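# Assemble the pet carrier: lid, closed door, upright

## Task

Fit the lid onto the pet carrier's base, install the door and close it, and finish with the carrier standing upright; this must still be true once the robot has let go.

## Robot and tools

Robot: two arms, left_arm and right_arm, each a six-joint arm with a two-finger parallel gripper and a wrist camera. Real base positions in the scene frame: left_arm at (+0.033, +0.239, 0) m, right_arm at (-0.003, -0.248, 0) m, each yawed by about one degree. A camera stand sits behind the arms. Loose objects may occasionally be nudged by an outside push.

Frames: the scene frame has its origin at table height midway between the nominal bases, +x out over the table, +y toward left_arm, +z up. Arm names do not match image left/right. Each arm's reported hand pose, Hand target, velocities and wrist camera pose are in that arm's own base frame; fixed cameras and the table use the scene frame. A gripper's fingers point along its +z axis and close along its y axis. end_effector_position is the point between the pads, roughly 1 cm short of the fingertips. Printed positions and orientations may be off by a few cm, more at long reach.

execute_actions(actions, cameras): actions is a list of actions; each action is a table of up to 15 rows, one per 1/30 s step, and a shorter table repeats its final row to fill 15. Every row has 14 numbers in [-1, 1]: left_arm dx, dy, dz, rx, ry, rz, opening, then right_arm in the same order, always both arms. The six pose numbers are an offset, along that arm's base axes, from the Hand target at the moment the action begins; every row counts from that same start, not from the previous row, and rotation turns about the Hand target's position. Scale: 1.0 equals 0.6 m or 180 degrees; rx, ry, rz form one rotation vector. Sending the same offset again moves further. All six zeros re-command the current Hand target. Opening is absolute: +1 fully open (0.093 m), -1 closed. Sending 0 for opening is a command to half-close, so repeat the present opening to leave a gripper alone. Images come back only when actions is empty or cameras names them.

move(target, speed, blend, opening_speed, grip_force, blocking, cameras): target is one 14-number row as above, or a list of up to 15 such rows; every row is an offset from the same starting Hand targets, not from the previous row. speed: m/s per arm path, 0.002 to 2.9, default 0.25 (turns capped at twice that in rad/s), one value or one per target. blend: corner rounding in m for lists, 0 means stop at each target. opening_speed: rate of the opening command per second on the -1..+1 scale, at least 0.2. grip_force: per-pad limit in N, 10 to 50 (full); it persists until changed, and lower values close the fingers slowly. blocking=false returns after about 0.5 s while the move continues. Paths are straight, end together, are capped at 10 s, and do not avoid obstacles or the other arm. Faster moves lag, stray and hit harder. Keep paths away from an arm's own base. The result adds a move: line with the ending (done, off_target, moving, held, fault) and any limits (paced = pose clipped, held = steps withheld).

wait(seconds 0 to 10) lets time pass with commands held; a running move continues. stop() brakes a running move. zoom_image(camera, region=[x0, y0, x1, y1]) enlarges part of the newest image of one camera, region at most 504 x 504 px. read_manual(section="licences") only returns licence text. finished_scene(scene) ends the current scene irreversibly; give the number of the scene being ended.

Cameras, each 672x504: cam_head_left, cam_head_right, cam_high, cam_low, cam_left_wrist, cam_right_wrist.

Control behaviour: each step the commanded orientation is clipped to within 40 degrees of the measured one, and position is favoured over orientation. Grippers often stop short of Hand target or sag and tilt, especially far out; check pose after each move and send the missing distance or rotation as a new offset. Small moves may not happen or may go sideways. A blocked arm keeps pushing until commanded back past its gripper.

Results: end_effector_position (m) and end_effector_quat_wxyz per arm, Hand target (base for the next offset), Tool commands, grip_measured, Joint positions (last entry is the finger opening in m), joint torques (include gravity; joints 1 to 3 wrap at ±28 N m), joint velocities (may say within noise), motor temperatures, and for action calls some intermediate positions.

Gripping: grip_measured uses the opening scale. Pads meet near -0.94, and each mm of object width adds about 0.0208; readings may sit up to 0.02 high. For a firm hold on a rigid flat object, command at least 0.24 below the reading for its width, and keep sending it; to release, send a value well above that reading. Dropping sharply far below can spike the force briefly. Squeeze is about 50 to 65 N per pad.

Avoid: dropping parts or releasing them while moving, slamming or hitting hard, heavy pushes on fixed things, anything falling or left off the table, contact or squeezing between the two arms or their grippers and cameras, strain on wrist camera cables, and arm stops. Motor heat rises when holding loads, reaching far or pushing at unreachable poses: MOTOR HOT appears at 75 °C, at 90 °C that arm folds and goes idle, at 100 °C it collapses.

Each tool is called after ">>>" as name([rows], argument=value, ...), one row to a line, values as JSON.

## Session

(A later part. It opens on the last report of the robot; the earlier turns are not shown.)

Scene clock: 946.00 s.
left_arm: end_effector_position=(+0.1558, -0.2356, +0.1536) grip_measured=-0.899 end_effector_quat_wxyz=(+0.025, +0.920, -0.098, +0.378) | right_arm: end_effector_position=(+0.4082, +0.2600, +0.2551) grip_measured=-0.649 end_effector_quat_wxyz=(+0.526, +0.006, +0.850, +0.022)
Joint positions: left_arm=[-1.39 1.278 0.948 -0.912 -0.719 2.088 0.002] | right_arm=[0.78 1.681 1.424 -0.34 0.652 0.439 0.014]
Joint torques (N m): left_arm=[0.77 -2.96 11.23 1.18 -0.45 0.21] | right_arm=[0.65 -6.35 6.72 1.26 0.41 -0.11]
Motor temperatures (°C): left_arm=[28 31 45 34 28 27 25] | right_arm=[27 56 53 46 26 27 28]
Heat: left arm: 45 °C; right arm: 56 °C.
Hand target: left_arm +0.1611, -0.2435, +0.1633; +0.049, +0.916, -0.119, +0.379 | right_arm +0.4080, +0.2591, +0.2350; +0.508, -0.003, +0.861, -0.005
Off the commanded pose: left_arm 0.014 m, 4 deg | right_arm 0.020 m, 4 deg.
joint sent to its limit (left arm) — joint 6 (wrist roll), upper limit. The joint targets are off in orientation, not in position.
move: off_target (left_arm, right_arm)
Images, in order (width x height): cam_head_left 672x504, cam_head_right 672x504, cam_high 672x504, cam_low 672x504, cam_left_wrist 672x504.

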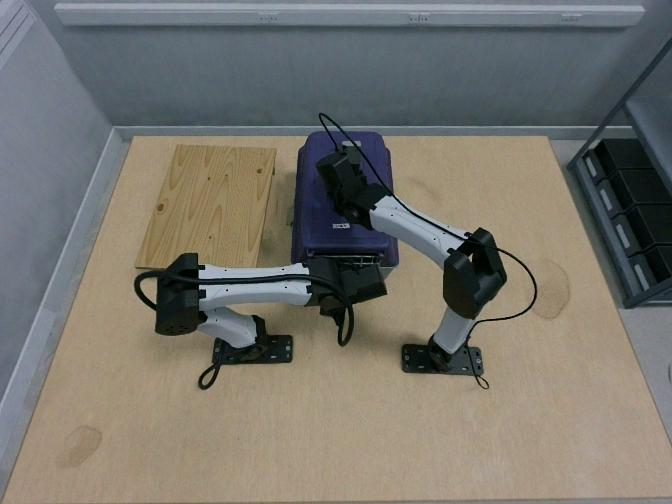

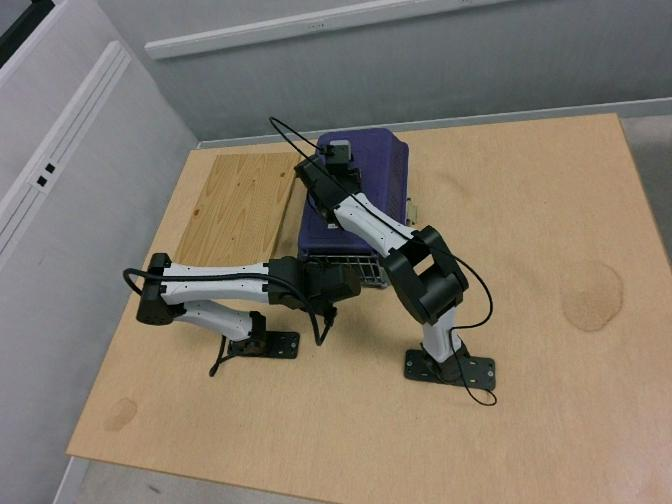

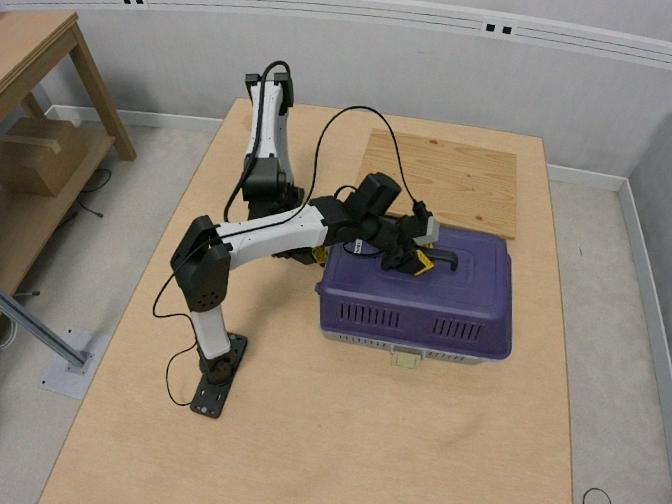

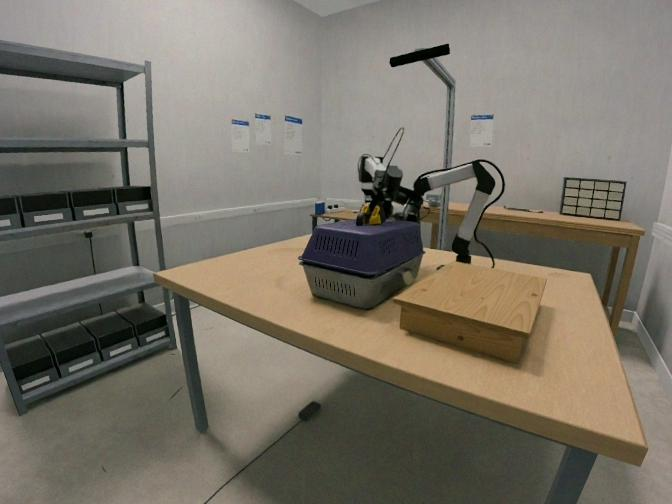

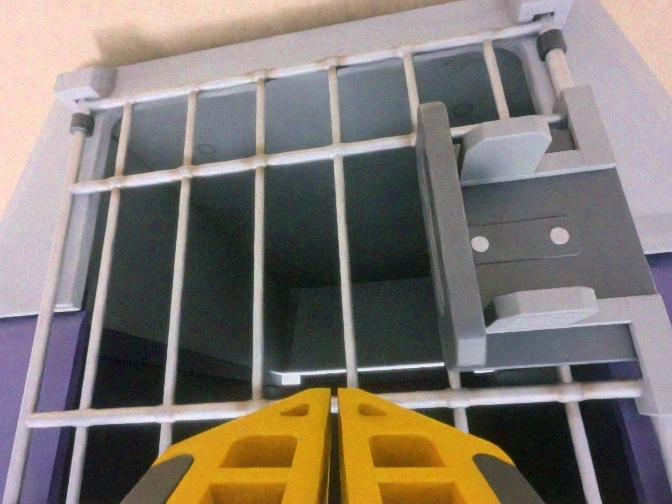

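>>> move(target=[0,0,0,0,0,0,-0.9,-0.002,0,-0.03,-0.015,0,-0.005,-1], speed=0.03, cameras=["cam_high","cam_head_left","cam_head_right","cam_low","cam_left_wrist"])

>>> zoom_image(camera="cam_head_right", region=[290, 230, 400, 295])

>>> zoom_image(camera="cam_head_left", region=[260, 110, 430, 310])

>>> zoom_image(camera="cam_low", region=[250, 160, 460, 320])

>>> zoom_image(camera="cam_high", region=[290, 200, 540, 390])

Scene clock: 958.07 s.
left_arm: end_effector_position=(+0.1558, -0.2356, +0.1536) grip_measured=-0.899 end_effector_quat_wxyz=(+0.025, +0.920, -0.098, +0.378) | right_arm: end_effector_position=(+0.4087, +0.2600, +0.2543) grip_measured=-0.649 end_effector_quat_wxyz=(+0.526, +0.006, +0.850, +0.020)
Joint positions: left_arm=[-1.39 1.278 0.948 -0.912 -0.719 2.088 0.002] | right_arm=[0.78 1.683 1.423 -0.337 0.655 0.438 0.014]
Joint torques (N m): left_arm=[0.77 -2.93 11.23 1.18 -0.45 0.21] | right_arm=[1.78 -4.93 3.54 1.53 0.77 -0.23]
Motor temperatures (°C): left_arm=[28 31 45 34 28 27 25] | right_arm=[27 56 54 42 25 27 28]
Heat: left arm: 45 °C; right arm: 56 °C.
Hand target: left_arm +0.1611, -0.2435, +0.1633; +0.049, +0.916, -0.119, +0.379 | right_arm +0.4068, +0.2591, +0.2172; +0.508, -0.008, +0.861, -0.030
Off the commanded pose: left_arm 0.014 m, 4 deg | right_arm 0.037 m, 6 deg.
joint sent to its limit (left arm) — joint 6 (wrist roll), upper limit. The joint targets are off in orientation, not in position.
move: off_target (left_arm, right_arm)
Images, in order (width x height): cam_head_left 672x504, cam_head_right 672x504, cam_high 672x504, cam_low 672x504, cam_left_wrist 672x504.

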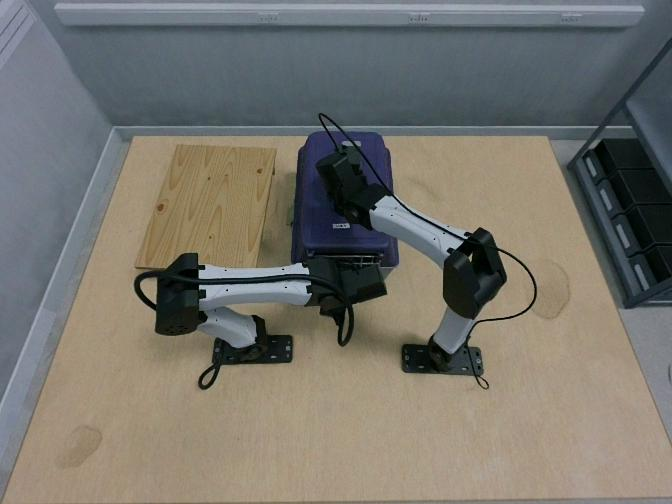

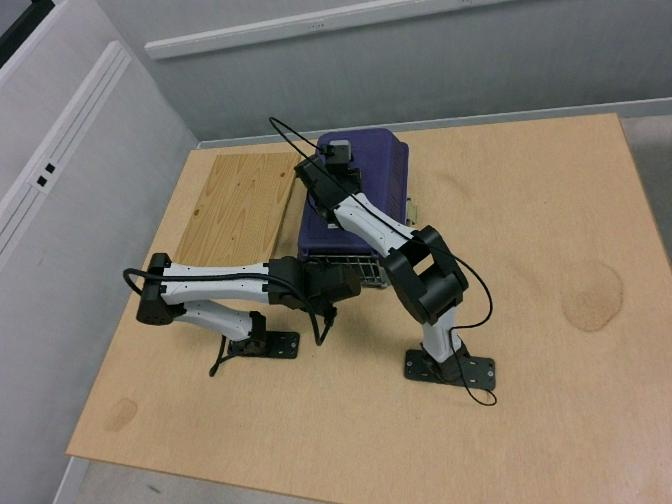

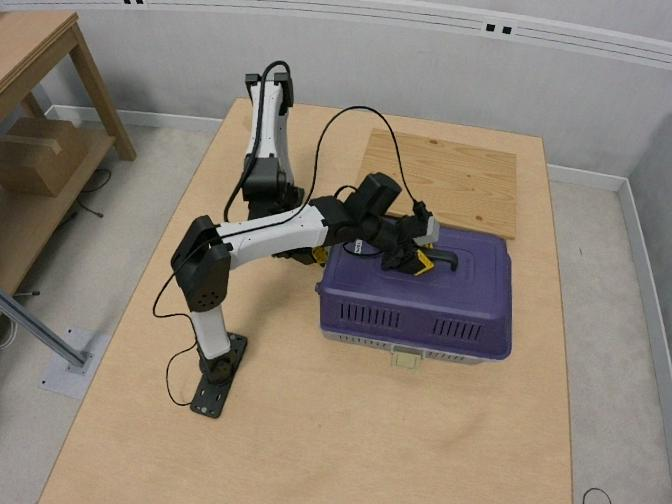

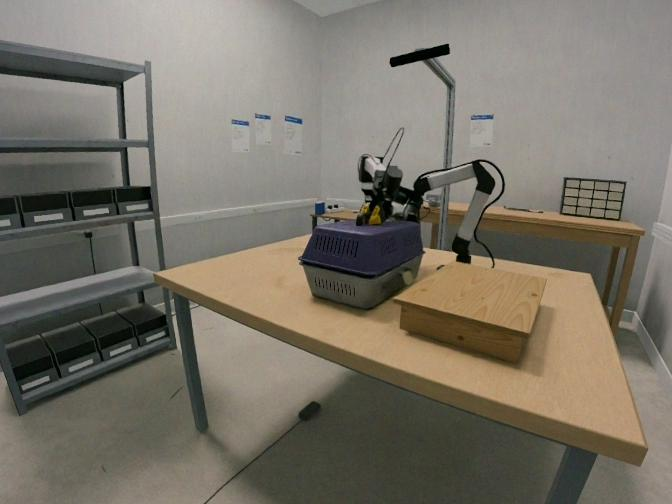

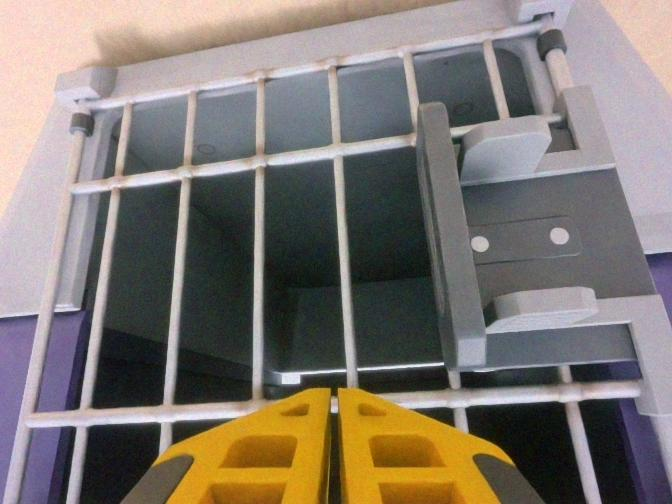

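Scaled by 4.582 from the camera's 672x504 image, which has a finer 960x720 frame.

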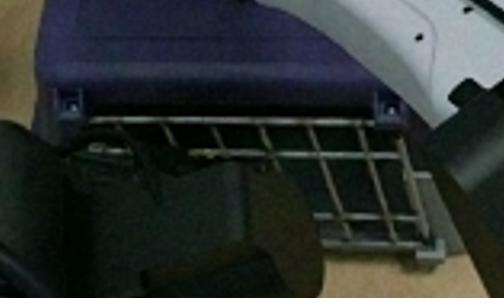

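Scaled by 2.520 from the camera's 672x504 image, which has a finer 960x720 frame.

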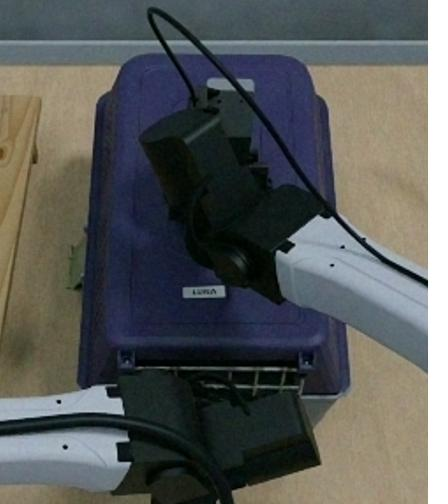

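Scaled by 2.400 from the camera's 672x504 image, which has a finer 960x720 frame.

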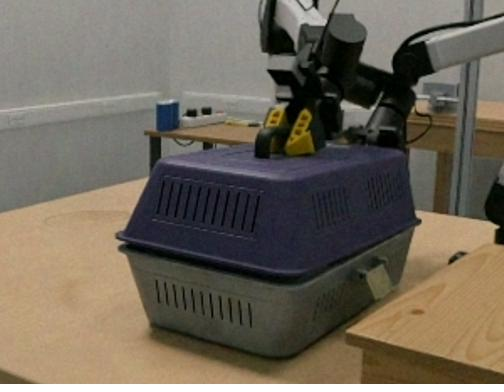

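Scaled by 2.016 from the camera's 672x504 image, which has a finer 960x720 frame.

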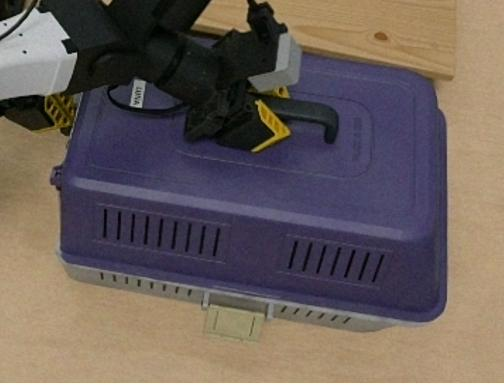

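>>> zoom_image(camera="cam_low", region=[290, 240, 430, 310])

>>> zoom_image(camera="cam_high", region=[310, 310, 420, 370])

>>> zoom_image(camera="cam_high", region=[420, 310, 530, 370])

>>> zoom_image(camera="cam_head_left", region=[280, 130, 320, 280])

>>> zoom_image(camera="cam_left_wrist", region=[0, 240, 300, 504])

Scaled by 3.600 from the camera's 672x504 image, which has a finer 960x720 frame.

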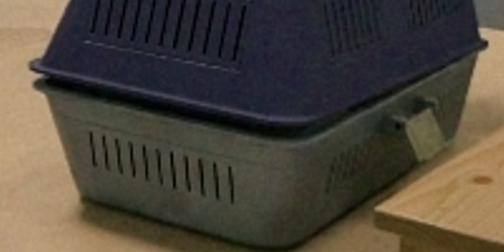

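Scaled by 4.582 from the camera's 672x504 image, which has a finer 960x720 frame.

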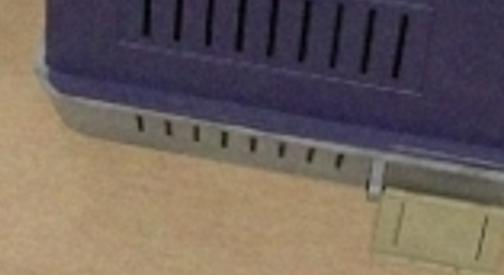

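Scaled by 4.582 from the camera's 672x504 image, which has a finer 960x720 frame.

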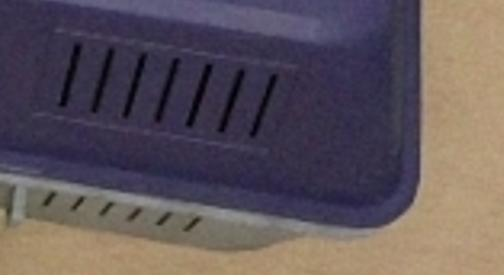

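Scaled by 3.360 from the camera's 672x504 image, which has a finer 960x720 frame.

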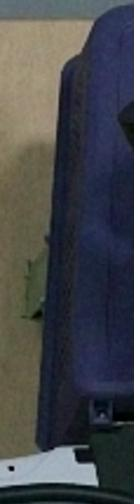

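Scaled by 1.680 from the camera's 672x504 image, which has a finer 960x720 frame.

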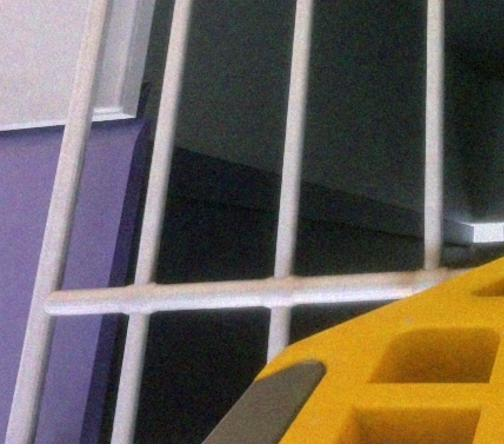

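>>> move([
  [0,0,0,0,0,0,-0.9,0.0,0,0.06,0,0,0,-1],
  [0,0,0,0,0,0,-0.9,-0.02,0.004,0.06,0,0,0.008,-1],
  [0,0,0,0,0,0,-0.9,-0.02,0.004,0,0,0.01,0.008,-1],
], speed=0.03, cameras=["cam_high","cam_head_left","cam_head_right","cam_low","cam_left_wrist"])

>>> zoom_image(camera="cam_low", region=[290, 240, 430, 310])

>>> zoom_image(camera="cam_high", region=[310, 310, 420, 370])

>>> zoom_image(camera="cam_high", region=[420, 310, 530, 370])

>>> zoom_image(camera="cam_head_right", region=[290, 230, 400, 295])

Scene clock: 1004.40 s.
left_arm: end_effector_position=(+0.1558, -0.2356, +0.1536) grip_measured=-0.899 end_effector_quat_wxyz=(+0.025, +0.920, -0.098, +0.378) | right_arm: end_effector_position=(+0.4031, +0.2587, +0.2506) grip_measured=-0.649 end_effector_quat_wxyz=(+0.519, +0.010, +0.854, +0.012)
Joint positions: left_arm=[-1.39 1.278 0.948 -0.912 -0.719 2.088 0.002] | right_arm=[0.792 1.681 1.424 -0.373 0.674 0.462 0.014]
Joint torques (N m): left_arm=[0.79 -2.93 11.23 1.18 -0.45 0.21] | right_arm=[2.09 -6.54 3.36 1.33 0.43 -0.31]
Motor temperatures (°C): left_arm=[28 31 46 33 28 27 25] | right_arm=[27 51 50 37 26 27 28]
Heat: left arm: 46 °C; right arm: 51 °C.
Hand target: left_arm +0.1611, -0.2435, +0.1633; +0.049, +0.916, -0.119, +0.379 | right_arm +0.3948, +0.2615, +0.2171; +0.495, -0.020, +0.868, -0.023
Off the commanded pose: left_arm 0.014 m, 4 deg | right_arm 0.035 m, 6 deg.
joint sent to its limit (left arm) — joint 6 (wrist roll), upper limit. The joint targets are off in orientation, not in position.
move: off_target (left_arm, right_arm)
Images, in order (width x height): cam_head_left 672x504, cam_head_right 672x504, cam_high 672x504, cam_low 672x504, cam_left_wrist 672x504.

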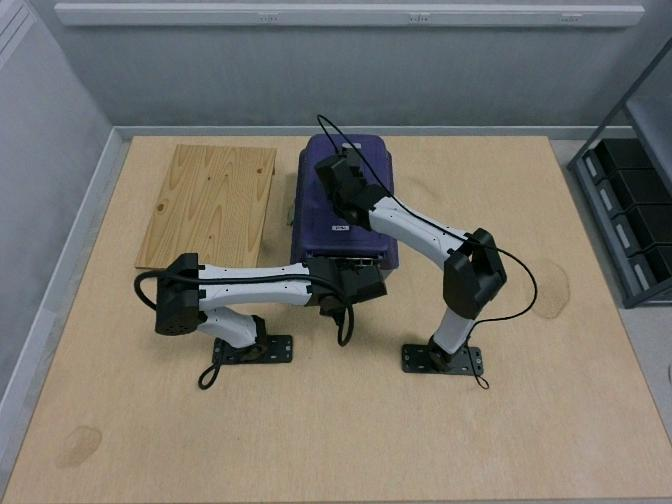

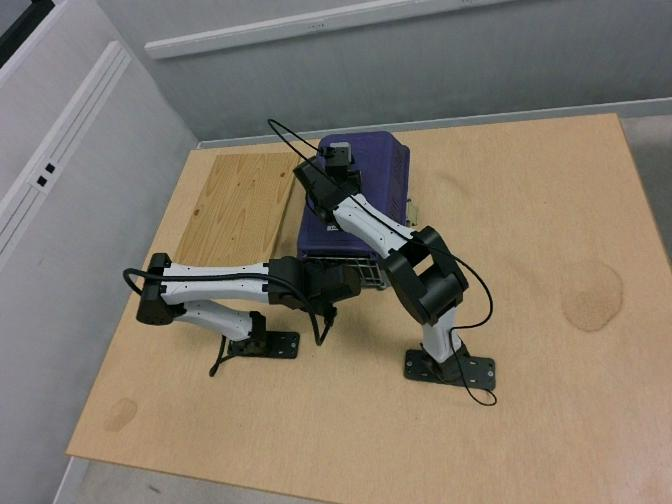

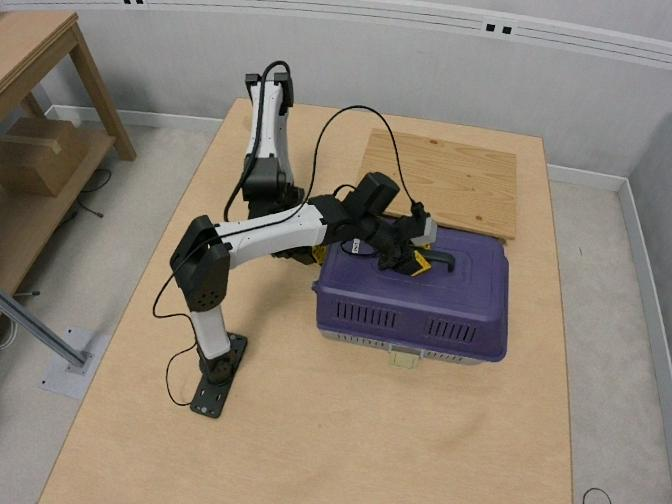

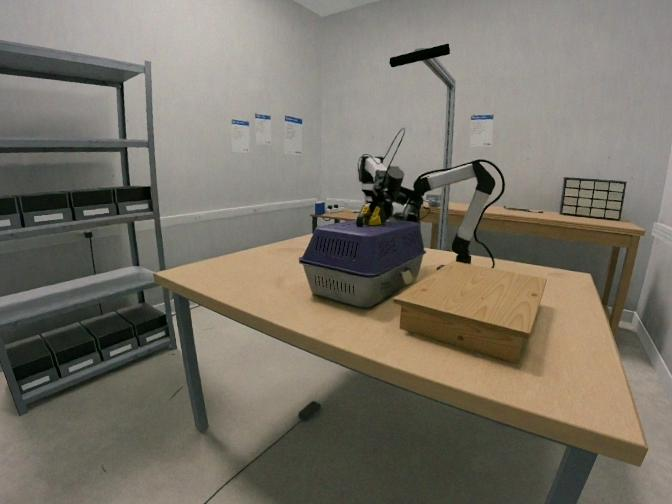

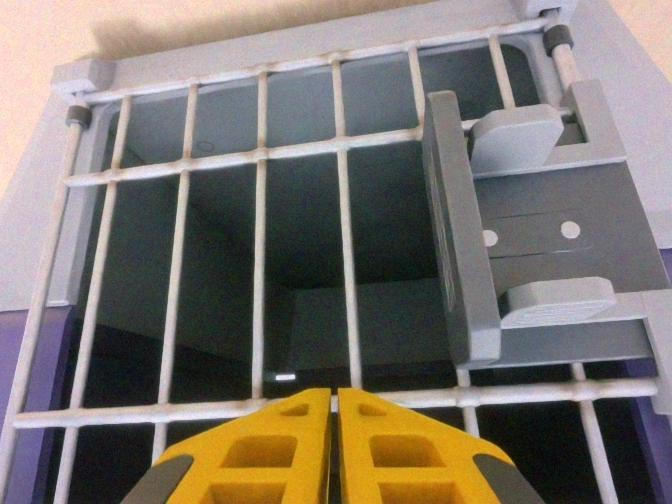

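Scaled by 3.600 from the camera's 672x504 image, which has a finer 960x720 frame.

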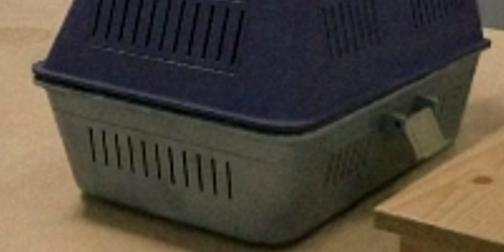

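Scaled by 4.582 from the camera's 672x504 image, which has a finer 960x720 frame.

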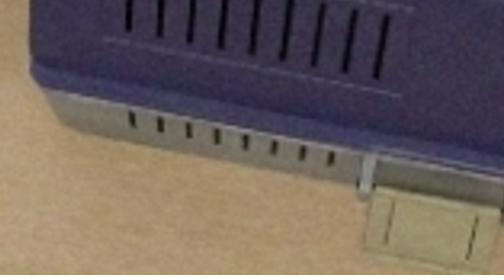

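Scaled by 4.582 from the camera's 672x504 image, which has a finer 960x720 frame.

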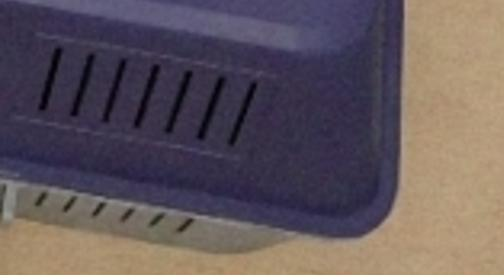

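Scaled by 4.582 from the camera's 672x504 image, which has a finer 960x720 frame.

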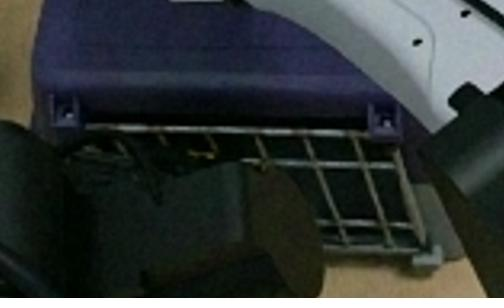

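>>> move([
  [-0.06,0.01,0.0,0,0,0,-0.9,-0.008,0.0,0,0.015,0.02,0,-1],
  [-0.12,0.02,0.0,0,0,0,-0.9,-0.008,-0.006,0,0.015,0.02,0,-1],
], speed=0.04, cameras=["cam_high","cam_head_left","cam_head_right","cam_low","cam_left_wrist"])

>>> zoom_image(camera="cam_low", region=[290, 240, 430, 310])

>>> zoom_image(camera="cam_high", region=[290, 200, 540, 390])

>>> zoom_image(camera="cam_head_right", region=[290, 230, 400, 295])

>>> zoom_image(camera="cam_left_wrist", region=[170, 200, 600, 504])

Scene clock: 1025.63 s.
left_arm: end_effector_position=(+0.0894, -0.2246, +0.1523) grip_measured=-0.899 end_effector_quat_wxyz=(+0.040, +0.920, -0.122, +0.371) | right_arm: end_effector_position=(+0.4019, +0.2584, +0.2492) grip_measured=-0.649 end_effector_quat_wxyz=(+0.513, +0.017, +0.858, +0.018)
Joint positions: left_arm=[-1.691 1.256 0.948 -1.149 -0.757 1.761 0.002] | right_arm=[0.79 1.68 1.429 -0.391 0.664 0.487 0.014]
Joint torques (N m): left_arm=[-1.17 -2.22 11.55 0.4 -0.65 0.04] | right_arm=[0.81 -7.65 5.37 0.67 -0.05 0.06]
Heat: left arm: 46 °C; right arm: 52 °C.
Hand target: left_arm +0.0890, -0.2316, +0.1632; +0.050, +0.916, -0.119, +0.379 | right_arm +0.3900, +0.2579, +0.2171; +0.468, -0.009, +0.884, -0.002
Off the commanded pose: left_arm 0.013 m, 2 deg | right_arm 0.034 m, 7 deg.
move: off_target (left_arm, right_arm)
Images, in order (width x height): cam_head_left 672x504, cam_head_right 672x504, cam_high 672x504, cam_low 672x504, cam_left_wrist 672x504.

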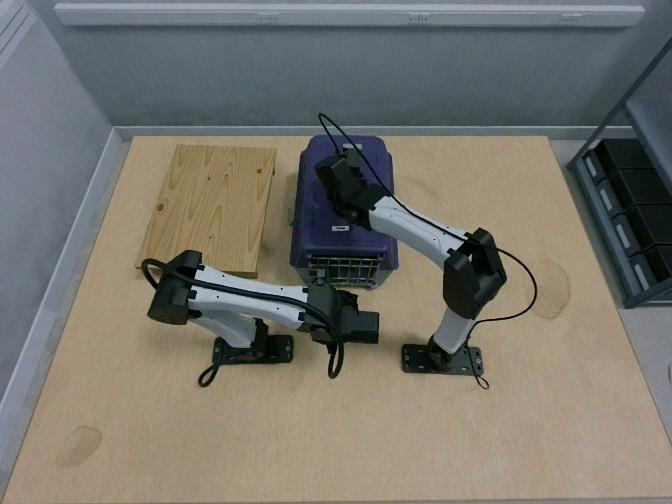

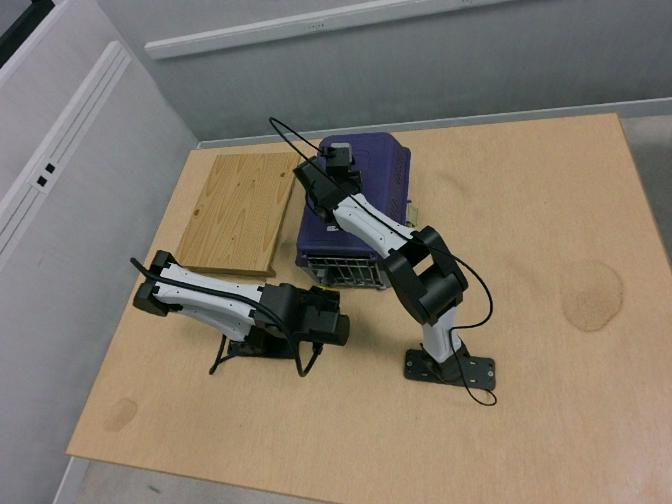

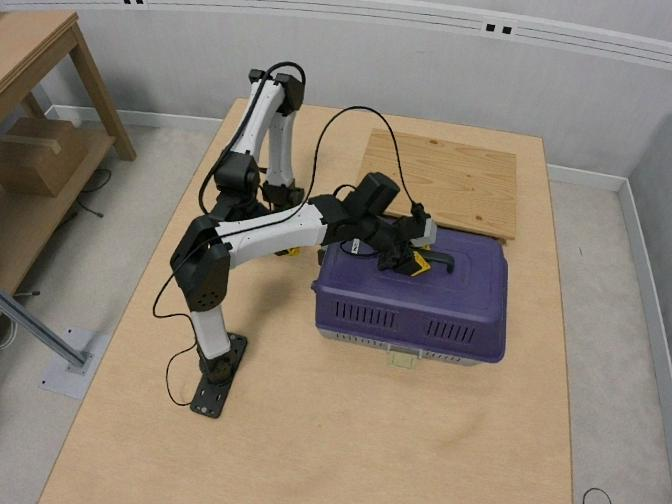

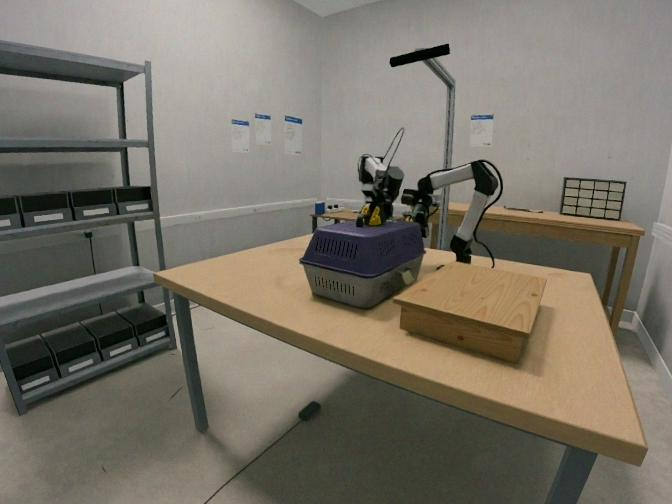

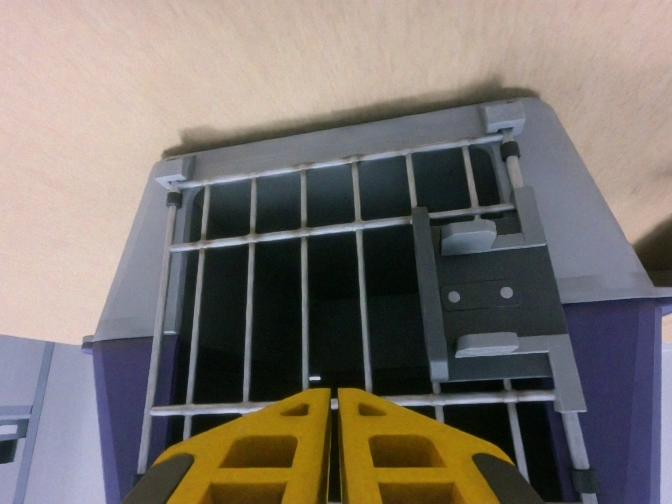

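Scaled by 3.600 from the camera's 672x504 image, which has a finer 960x720 frame.

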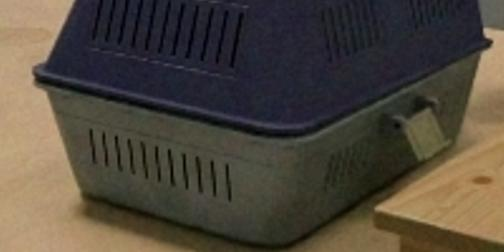

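Scaled by 2.016 from the camera's 672x504 image, which has a finer 960x720 frame.

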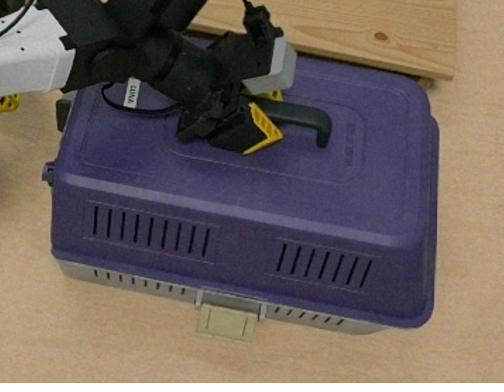

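Scaled by 4.582 from the camera's 672x504 image, which has a finer 960x720 frame.

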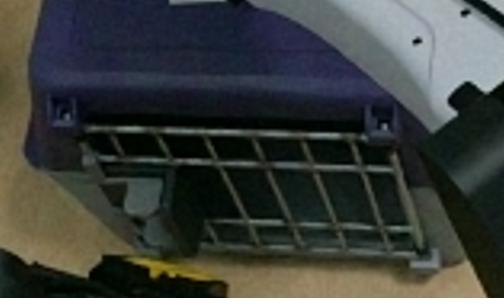

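Scaled by 1.172 from the camera's 672x504 image, which has a finer 960x720 frame.

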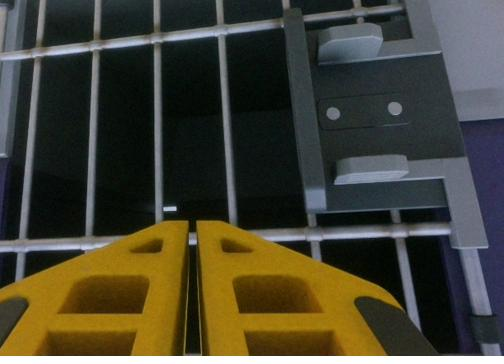

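>>> move(target=[-0.1,0.05,0.05,0,0,0,-0.9,0.02,0.001,0.056,0.019,-0.033,-0.0085,-1], speed=0.08)

>>> move(target=[0,0,0,0,0,0,-0.9,0,0,0,0,0,0,0.6], opening_speed=0.5, cameras=["cam_right_wrist","cam_low","cam_left_wrist"])

Scene clock: 1041.67 s.
left_arm: end_effector_position=(+0.0321, -0.2006, +0.1843) grip_measured=-0.899 end_effector_quat_wxyz=(+0.051, +0.916, -0.128, +0.376) | right_arm: end_effector_position=(+0.4025, +0.2586, +0.2503) grip_measured=-0.649 end_effector_quat_wxyz=(+0.515, +0.018, +0.857, +0.019)
Joint positions: left_arm=[-2.022 1.295 1.093 -1.542 -0.763 1.328 0.002] | right_arm=[0.79 1.68 1.429 -0.387 0.665 0.487 0.014]
Joint torques (N m): left_arm=[-1.1 -3.89 9.91 -0.2 -0.42 0] | right_arm=[0.34 -8.92 7.53 1.39 0.26 -0.09]
Heat: left arm: 46 °C; right arm: 53 °C.
Hand target: left_arm +0.0290, -0.2015, +0.1932; +0.049, +0.916, -0.119, +0.379 | right_arm +0.4019, +0.2586, +0.2506; +0.513, +0.017, +0.858, +0.018
Off the commanded pose: left_arm 0.010 m, 1 deg | right_arm 0.001 m, 0 deg.
joint sent to its limit (left arm) — joint 4 (wrist pitch), lower limit. The joint targets still meet the commanded pose.
move: done

Scene clock: 1045.07 s.
left_arm: end_effector_position=(+0.0321, -0.2005, +0.1843) grip_measured=-0.899 end_effector_quat_wxyz=(+0.051, +0.916, -0.128, +0.376) | right_arm: end_effector_position=(+0.4021, +0.2582, +0.2495) grip_measured=+0.598 end_effector_quat_wxyz=(+0.514, +0.018, +0.858, +0.019)
Joint positions: left_arm=[-2.022 1.295 1.093 -1.542 -0.763 1.327 0.002] | right_arm=[0.79 1.68 1.429 -0.391 0.665 0.49 0.074]
Joint torques (N m): left_arm=[-1.1 -3.9 9.92 -0.22 -0.42 0.02] | right_arm=[0.32 -8.95 7.54 1.43 0.26 -0.11]
Heat: left arm: 46 °C; right arm: 53 °C.
Hand target: left_arm +0.0290, -0.2015, +0.1932; +0.049, +0.916, -0.119, +0.379 | right_arm +0.4019, +0.2586, +0.2506; +0.513, +0.017, +0.858, +0.018
Off the commanded pose: left_arm 0.009 m, 1 deg | right_arm 0.001 m, 0 deg.
joint sent to its limit (left arm) — joint 4 (wrist pitch), lower limit. The joint targets still meet the commanded pose.
move: done
Images, in order (width x height): cam_low 672x504, cam_left_wrist 672x504, cam_right_wrist 672x504.

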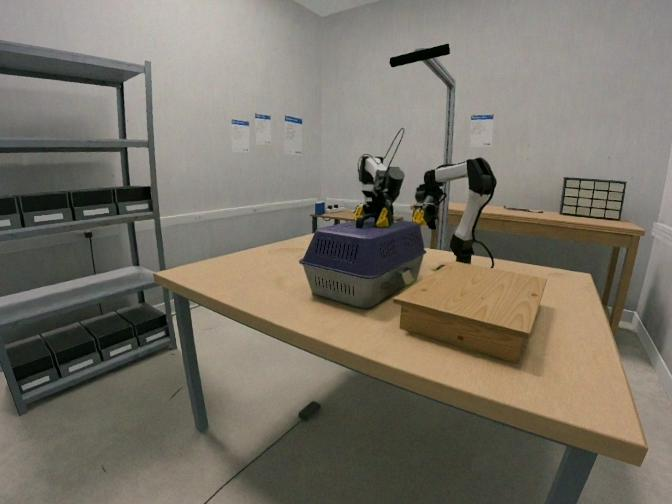

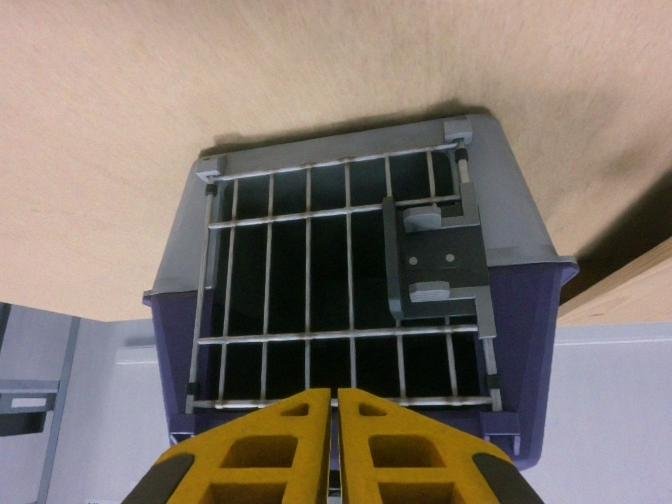

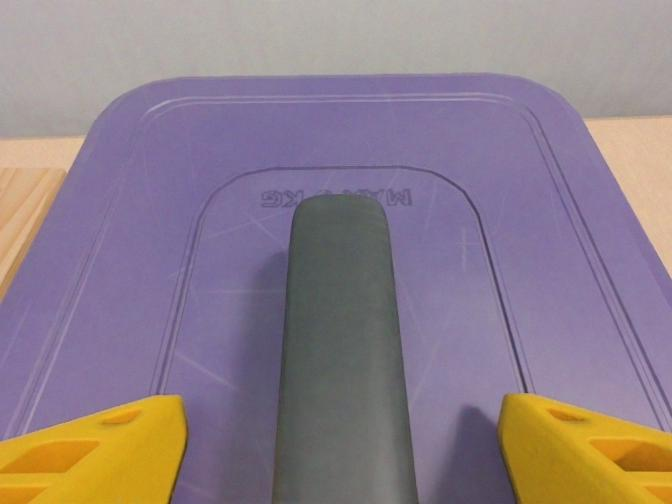

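>>> move([
  [0,0,0,0,0,0,-0.9,-0.02,0,0.1,0,0,0,0.6],
  [0,0,0,0,0,0,-0.9,-0.25,-0.35,0.15,0,0,0,0.6],
], blend=[0.02,0], speed=0.15, cameras=["all"])

>>> zoom_image(camera="cam_head_left", region=[260, 110, 430, 310])

>>> zoom_image(camera="cam_low", region=[290, 200, 430, 310])

>>> zoom_image(camera="cam_left_wrist", region=[130, 100, 600, 480])

>>> zoom_image(camera="cam_high", region=[290, 200, 540, 390])

Scene clock: 1063.30 s.
left_arm: end_effector_position=(+0.0321, -0.2005, +0.1843) grip_measured=-0.899 end_effector_quat_wxyz=(+0.051, +0.916, -0.128, +0.376) | right_arm: end_effector_position=(+0.2522, +0.0486, +0.3475) grip_measured=+0.598 end_effector_quat_wxyz=(+0.523, +0.023, +0.852, +0.021)
Joint positions: left_arm=[-2.022 1.295 1.093 -1.542 -0.763 1.327 0.002] | right_arm=[0.429 0.842 1.234 -0.899 0.369 0.264 0.074]
Joint torques (N m): left_arm=[-1.09 -3.9 9.92 -0.22 -0.42 0.01] | right_arm=[-0.44 -0.4 5.2 1.6 0.06 -0.19]
Heat: left arm: 46 °C; right arm: 54 °C.
Hand target: left_arm +0.0290, -0.2015, +0.1932; +0.049, +0.916, -0.119, +0.379 | right_arm +0.2519, +0.0485, +0.3407; +0.513, +0.017, +0.858, +0.018
Off the commanded pose: left_arm 0.009 m, 1 deg | right_arm 0.007 m, 2 deg.
joint sent to its limit (left arm) — joint 4 (wrist pitch), lower limit. The joint targets still meet the commanded pose.
move: done

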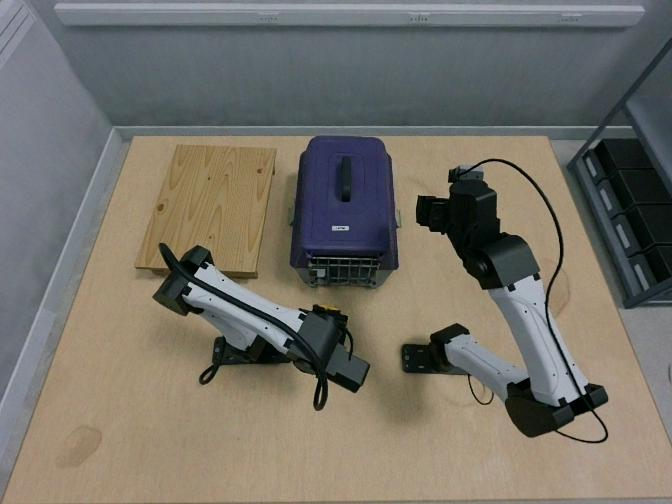

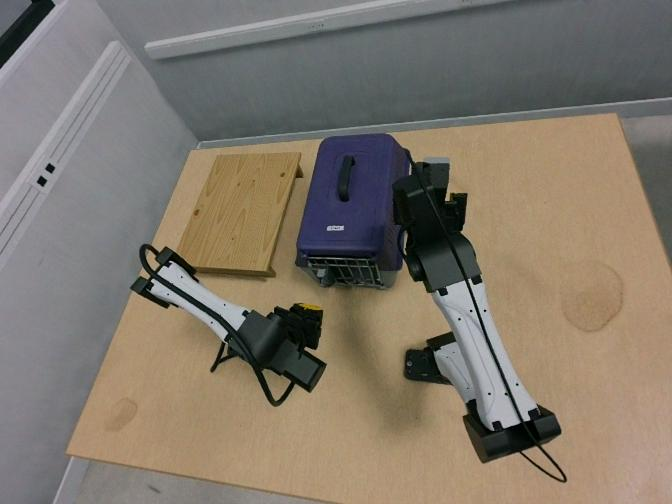

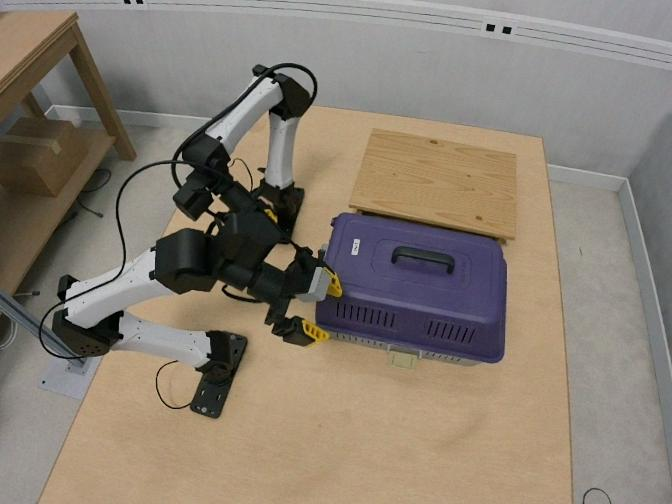

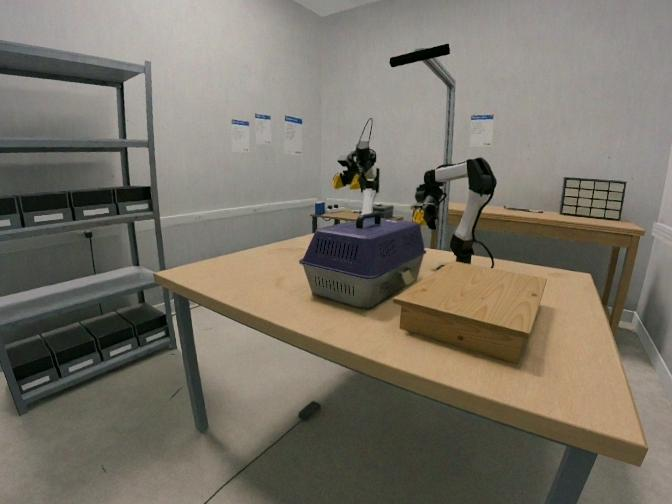

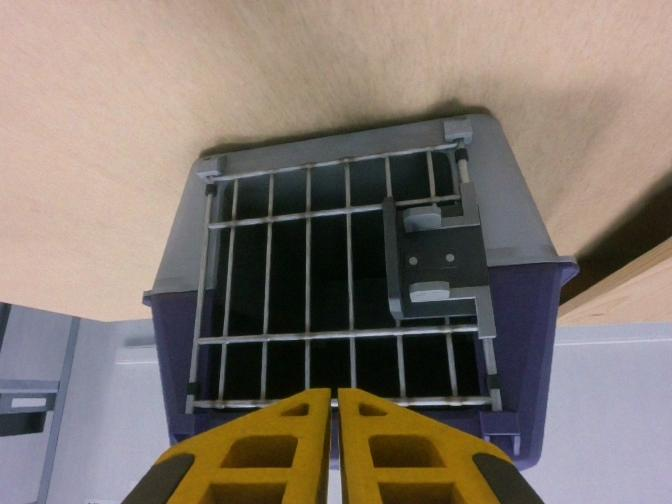

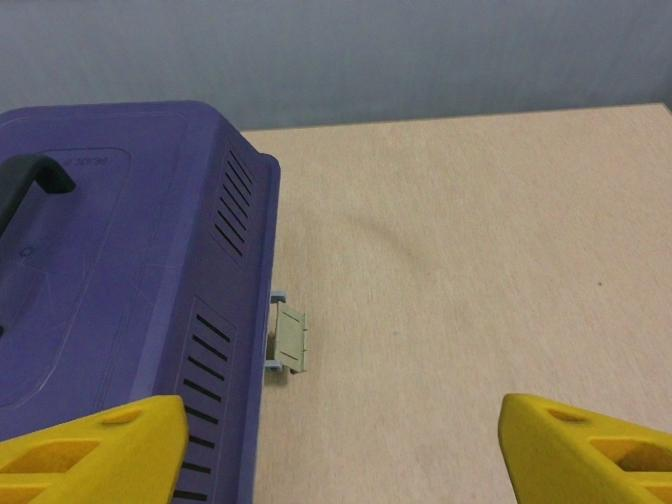

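Scaled by 2.520 from the camera's 672x504 image, which has a finer 960x720 frame.

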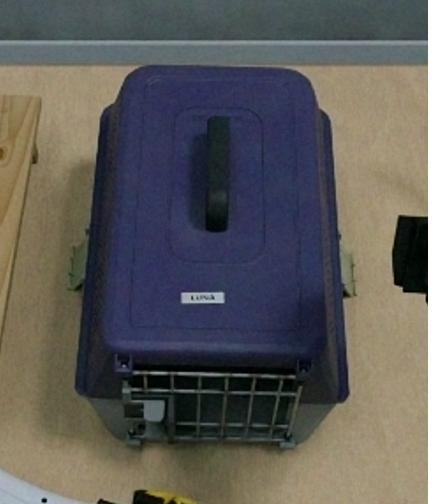

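Scaled by 3.600 from the camera's 672x504 image, which has a finer 960x720 frame.

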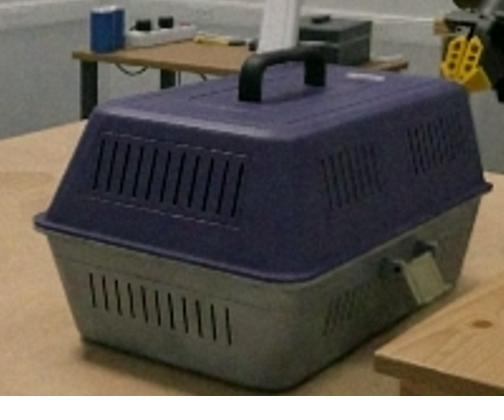

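Scaled by 1.072 from the camera's 672x504 image, which has a finer 960x720 frame.

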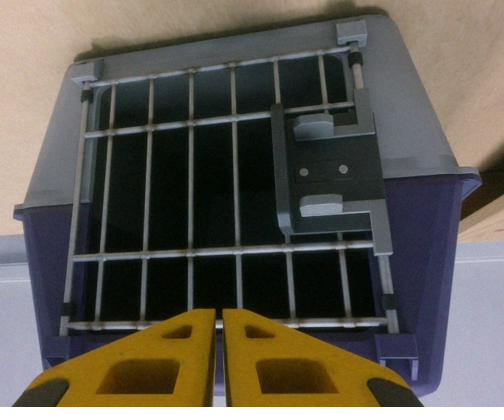

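Scaled by 2.016 from the camera's 672x504 image, which has a finer 960x720 frame.

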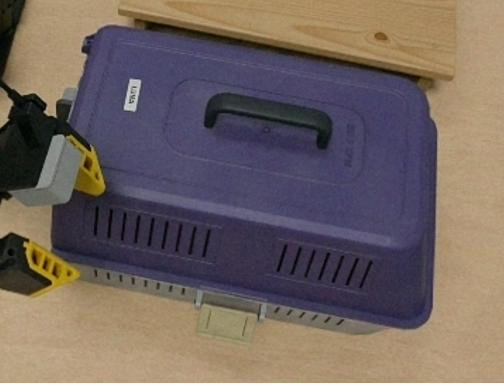

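>>> finished_scene(scene=1)

The scene is finished: the task was done.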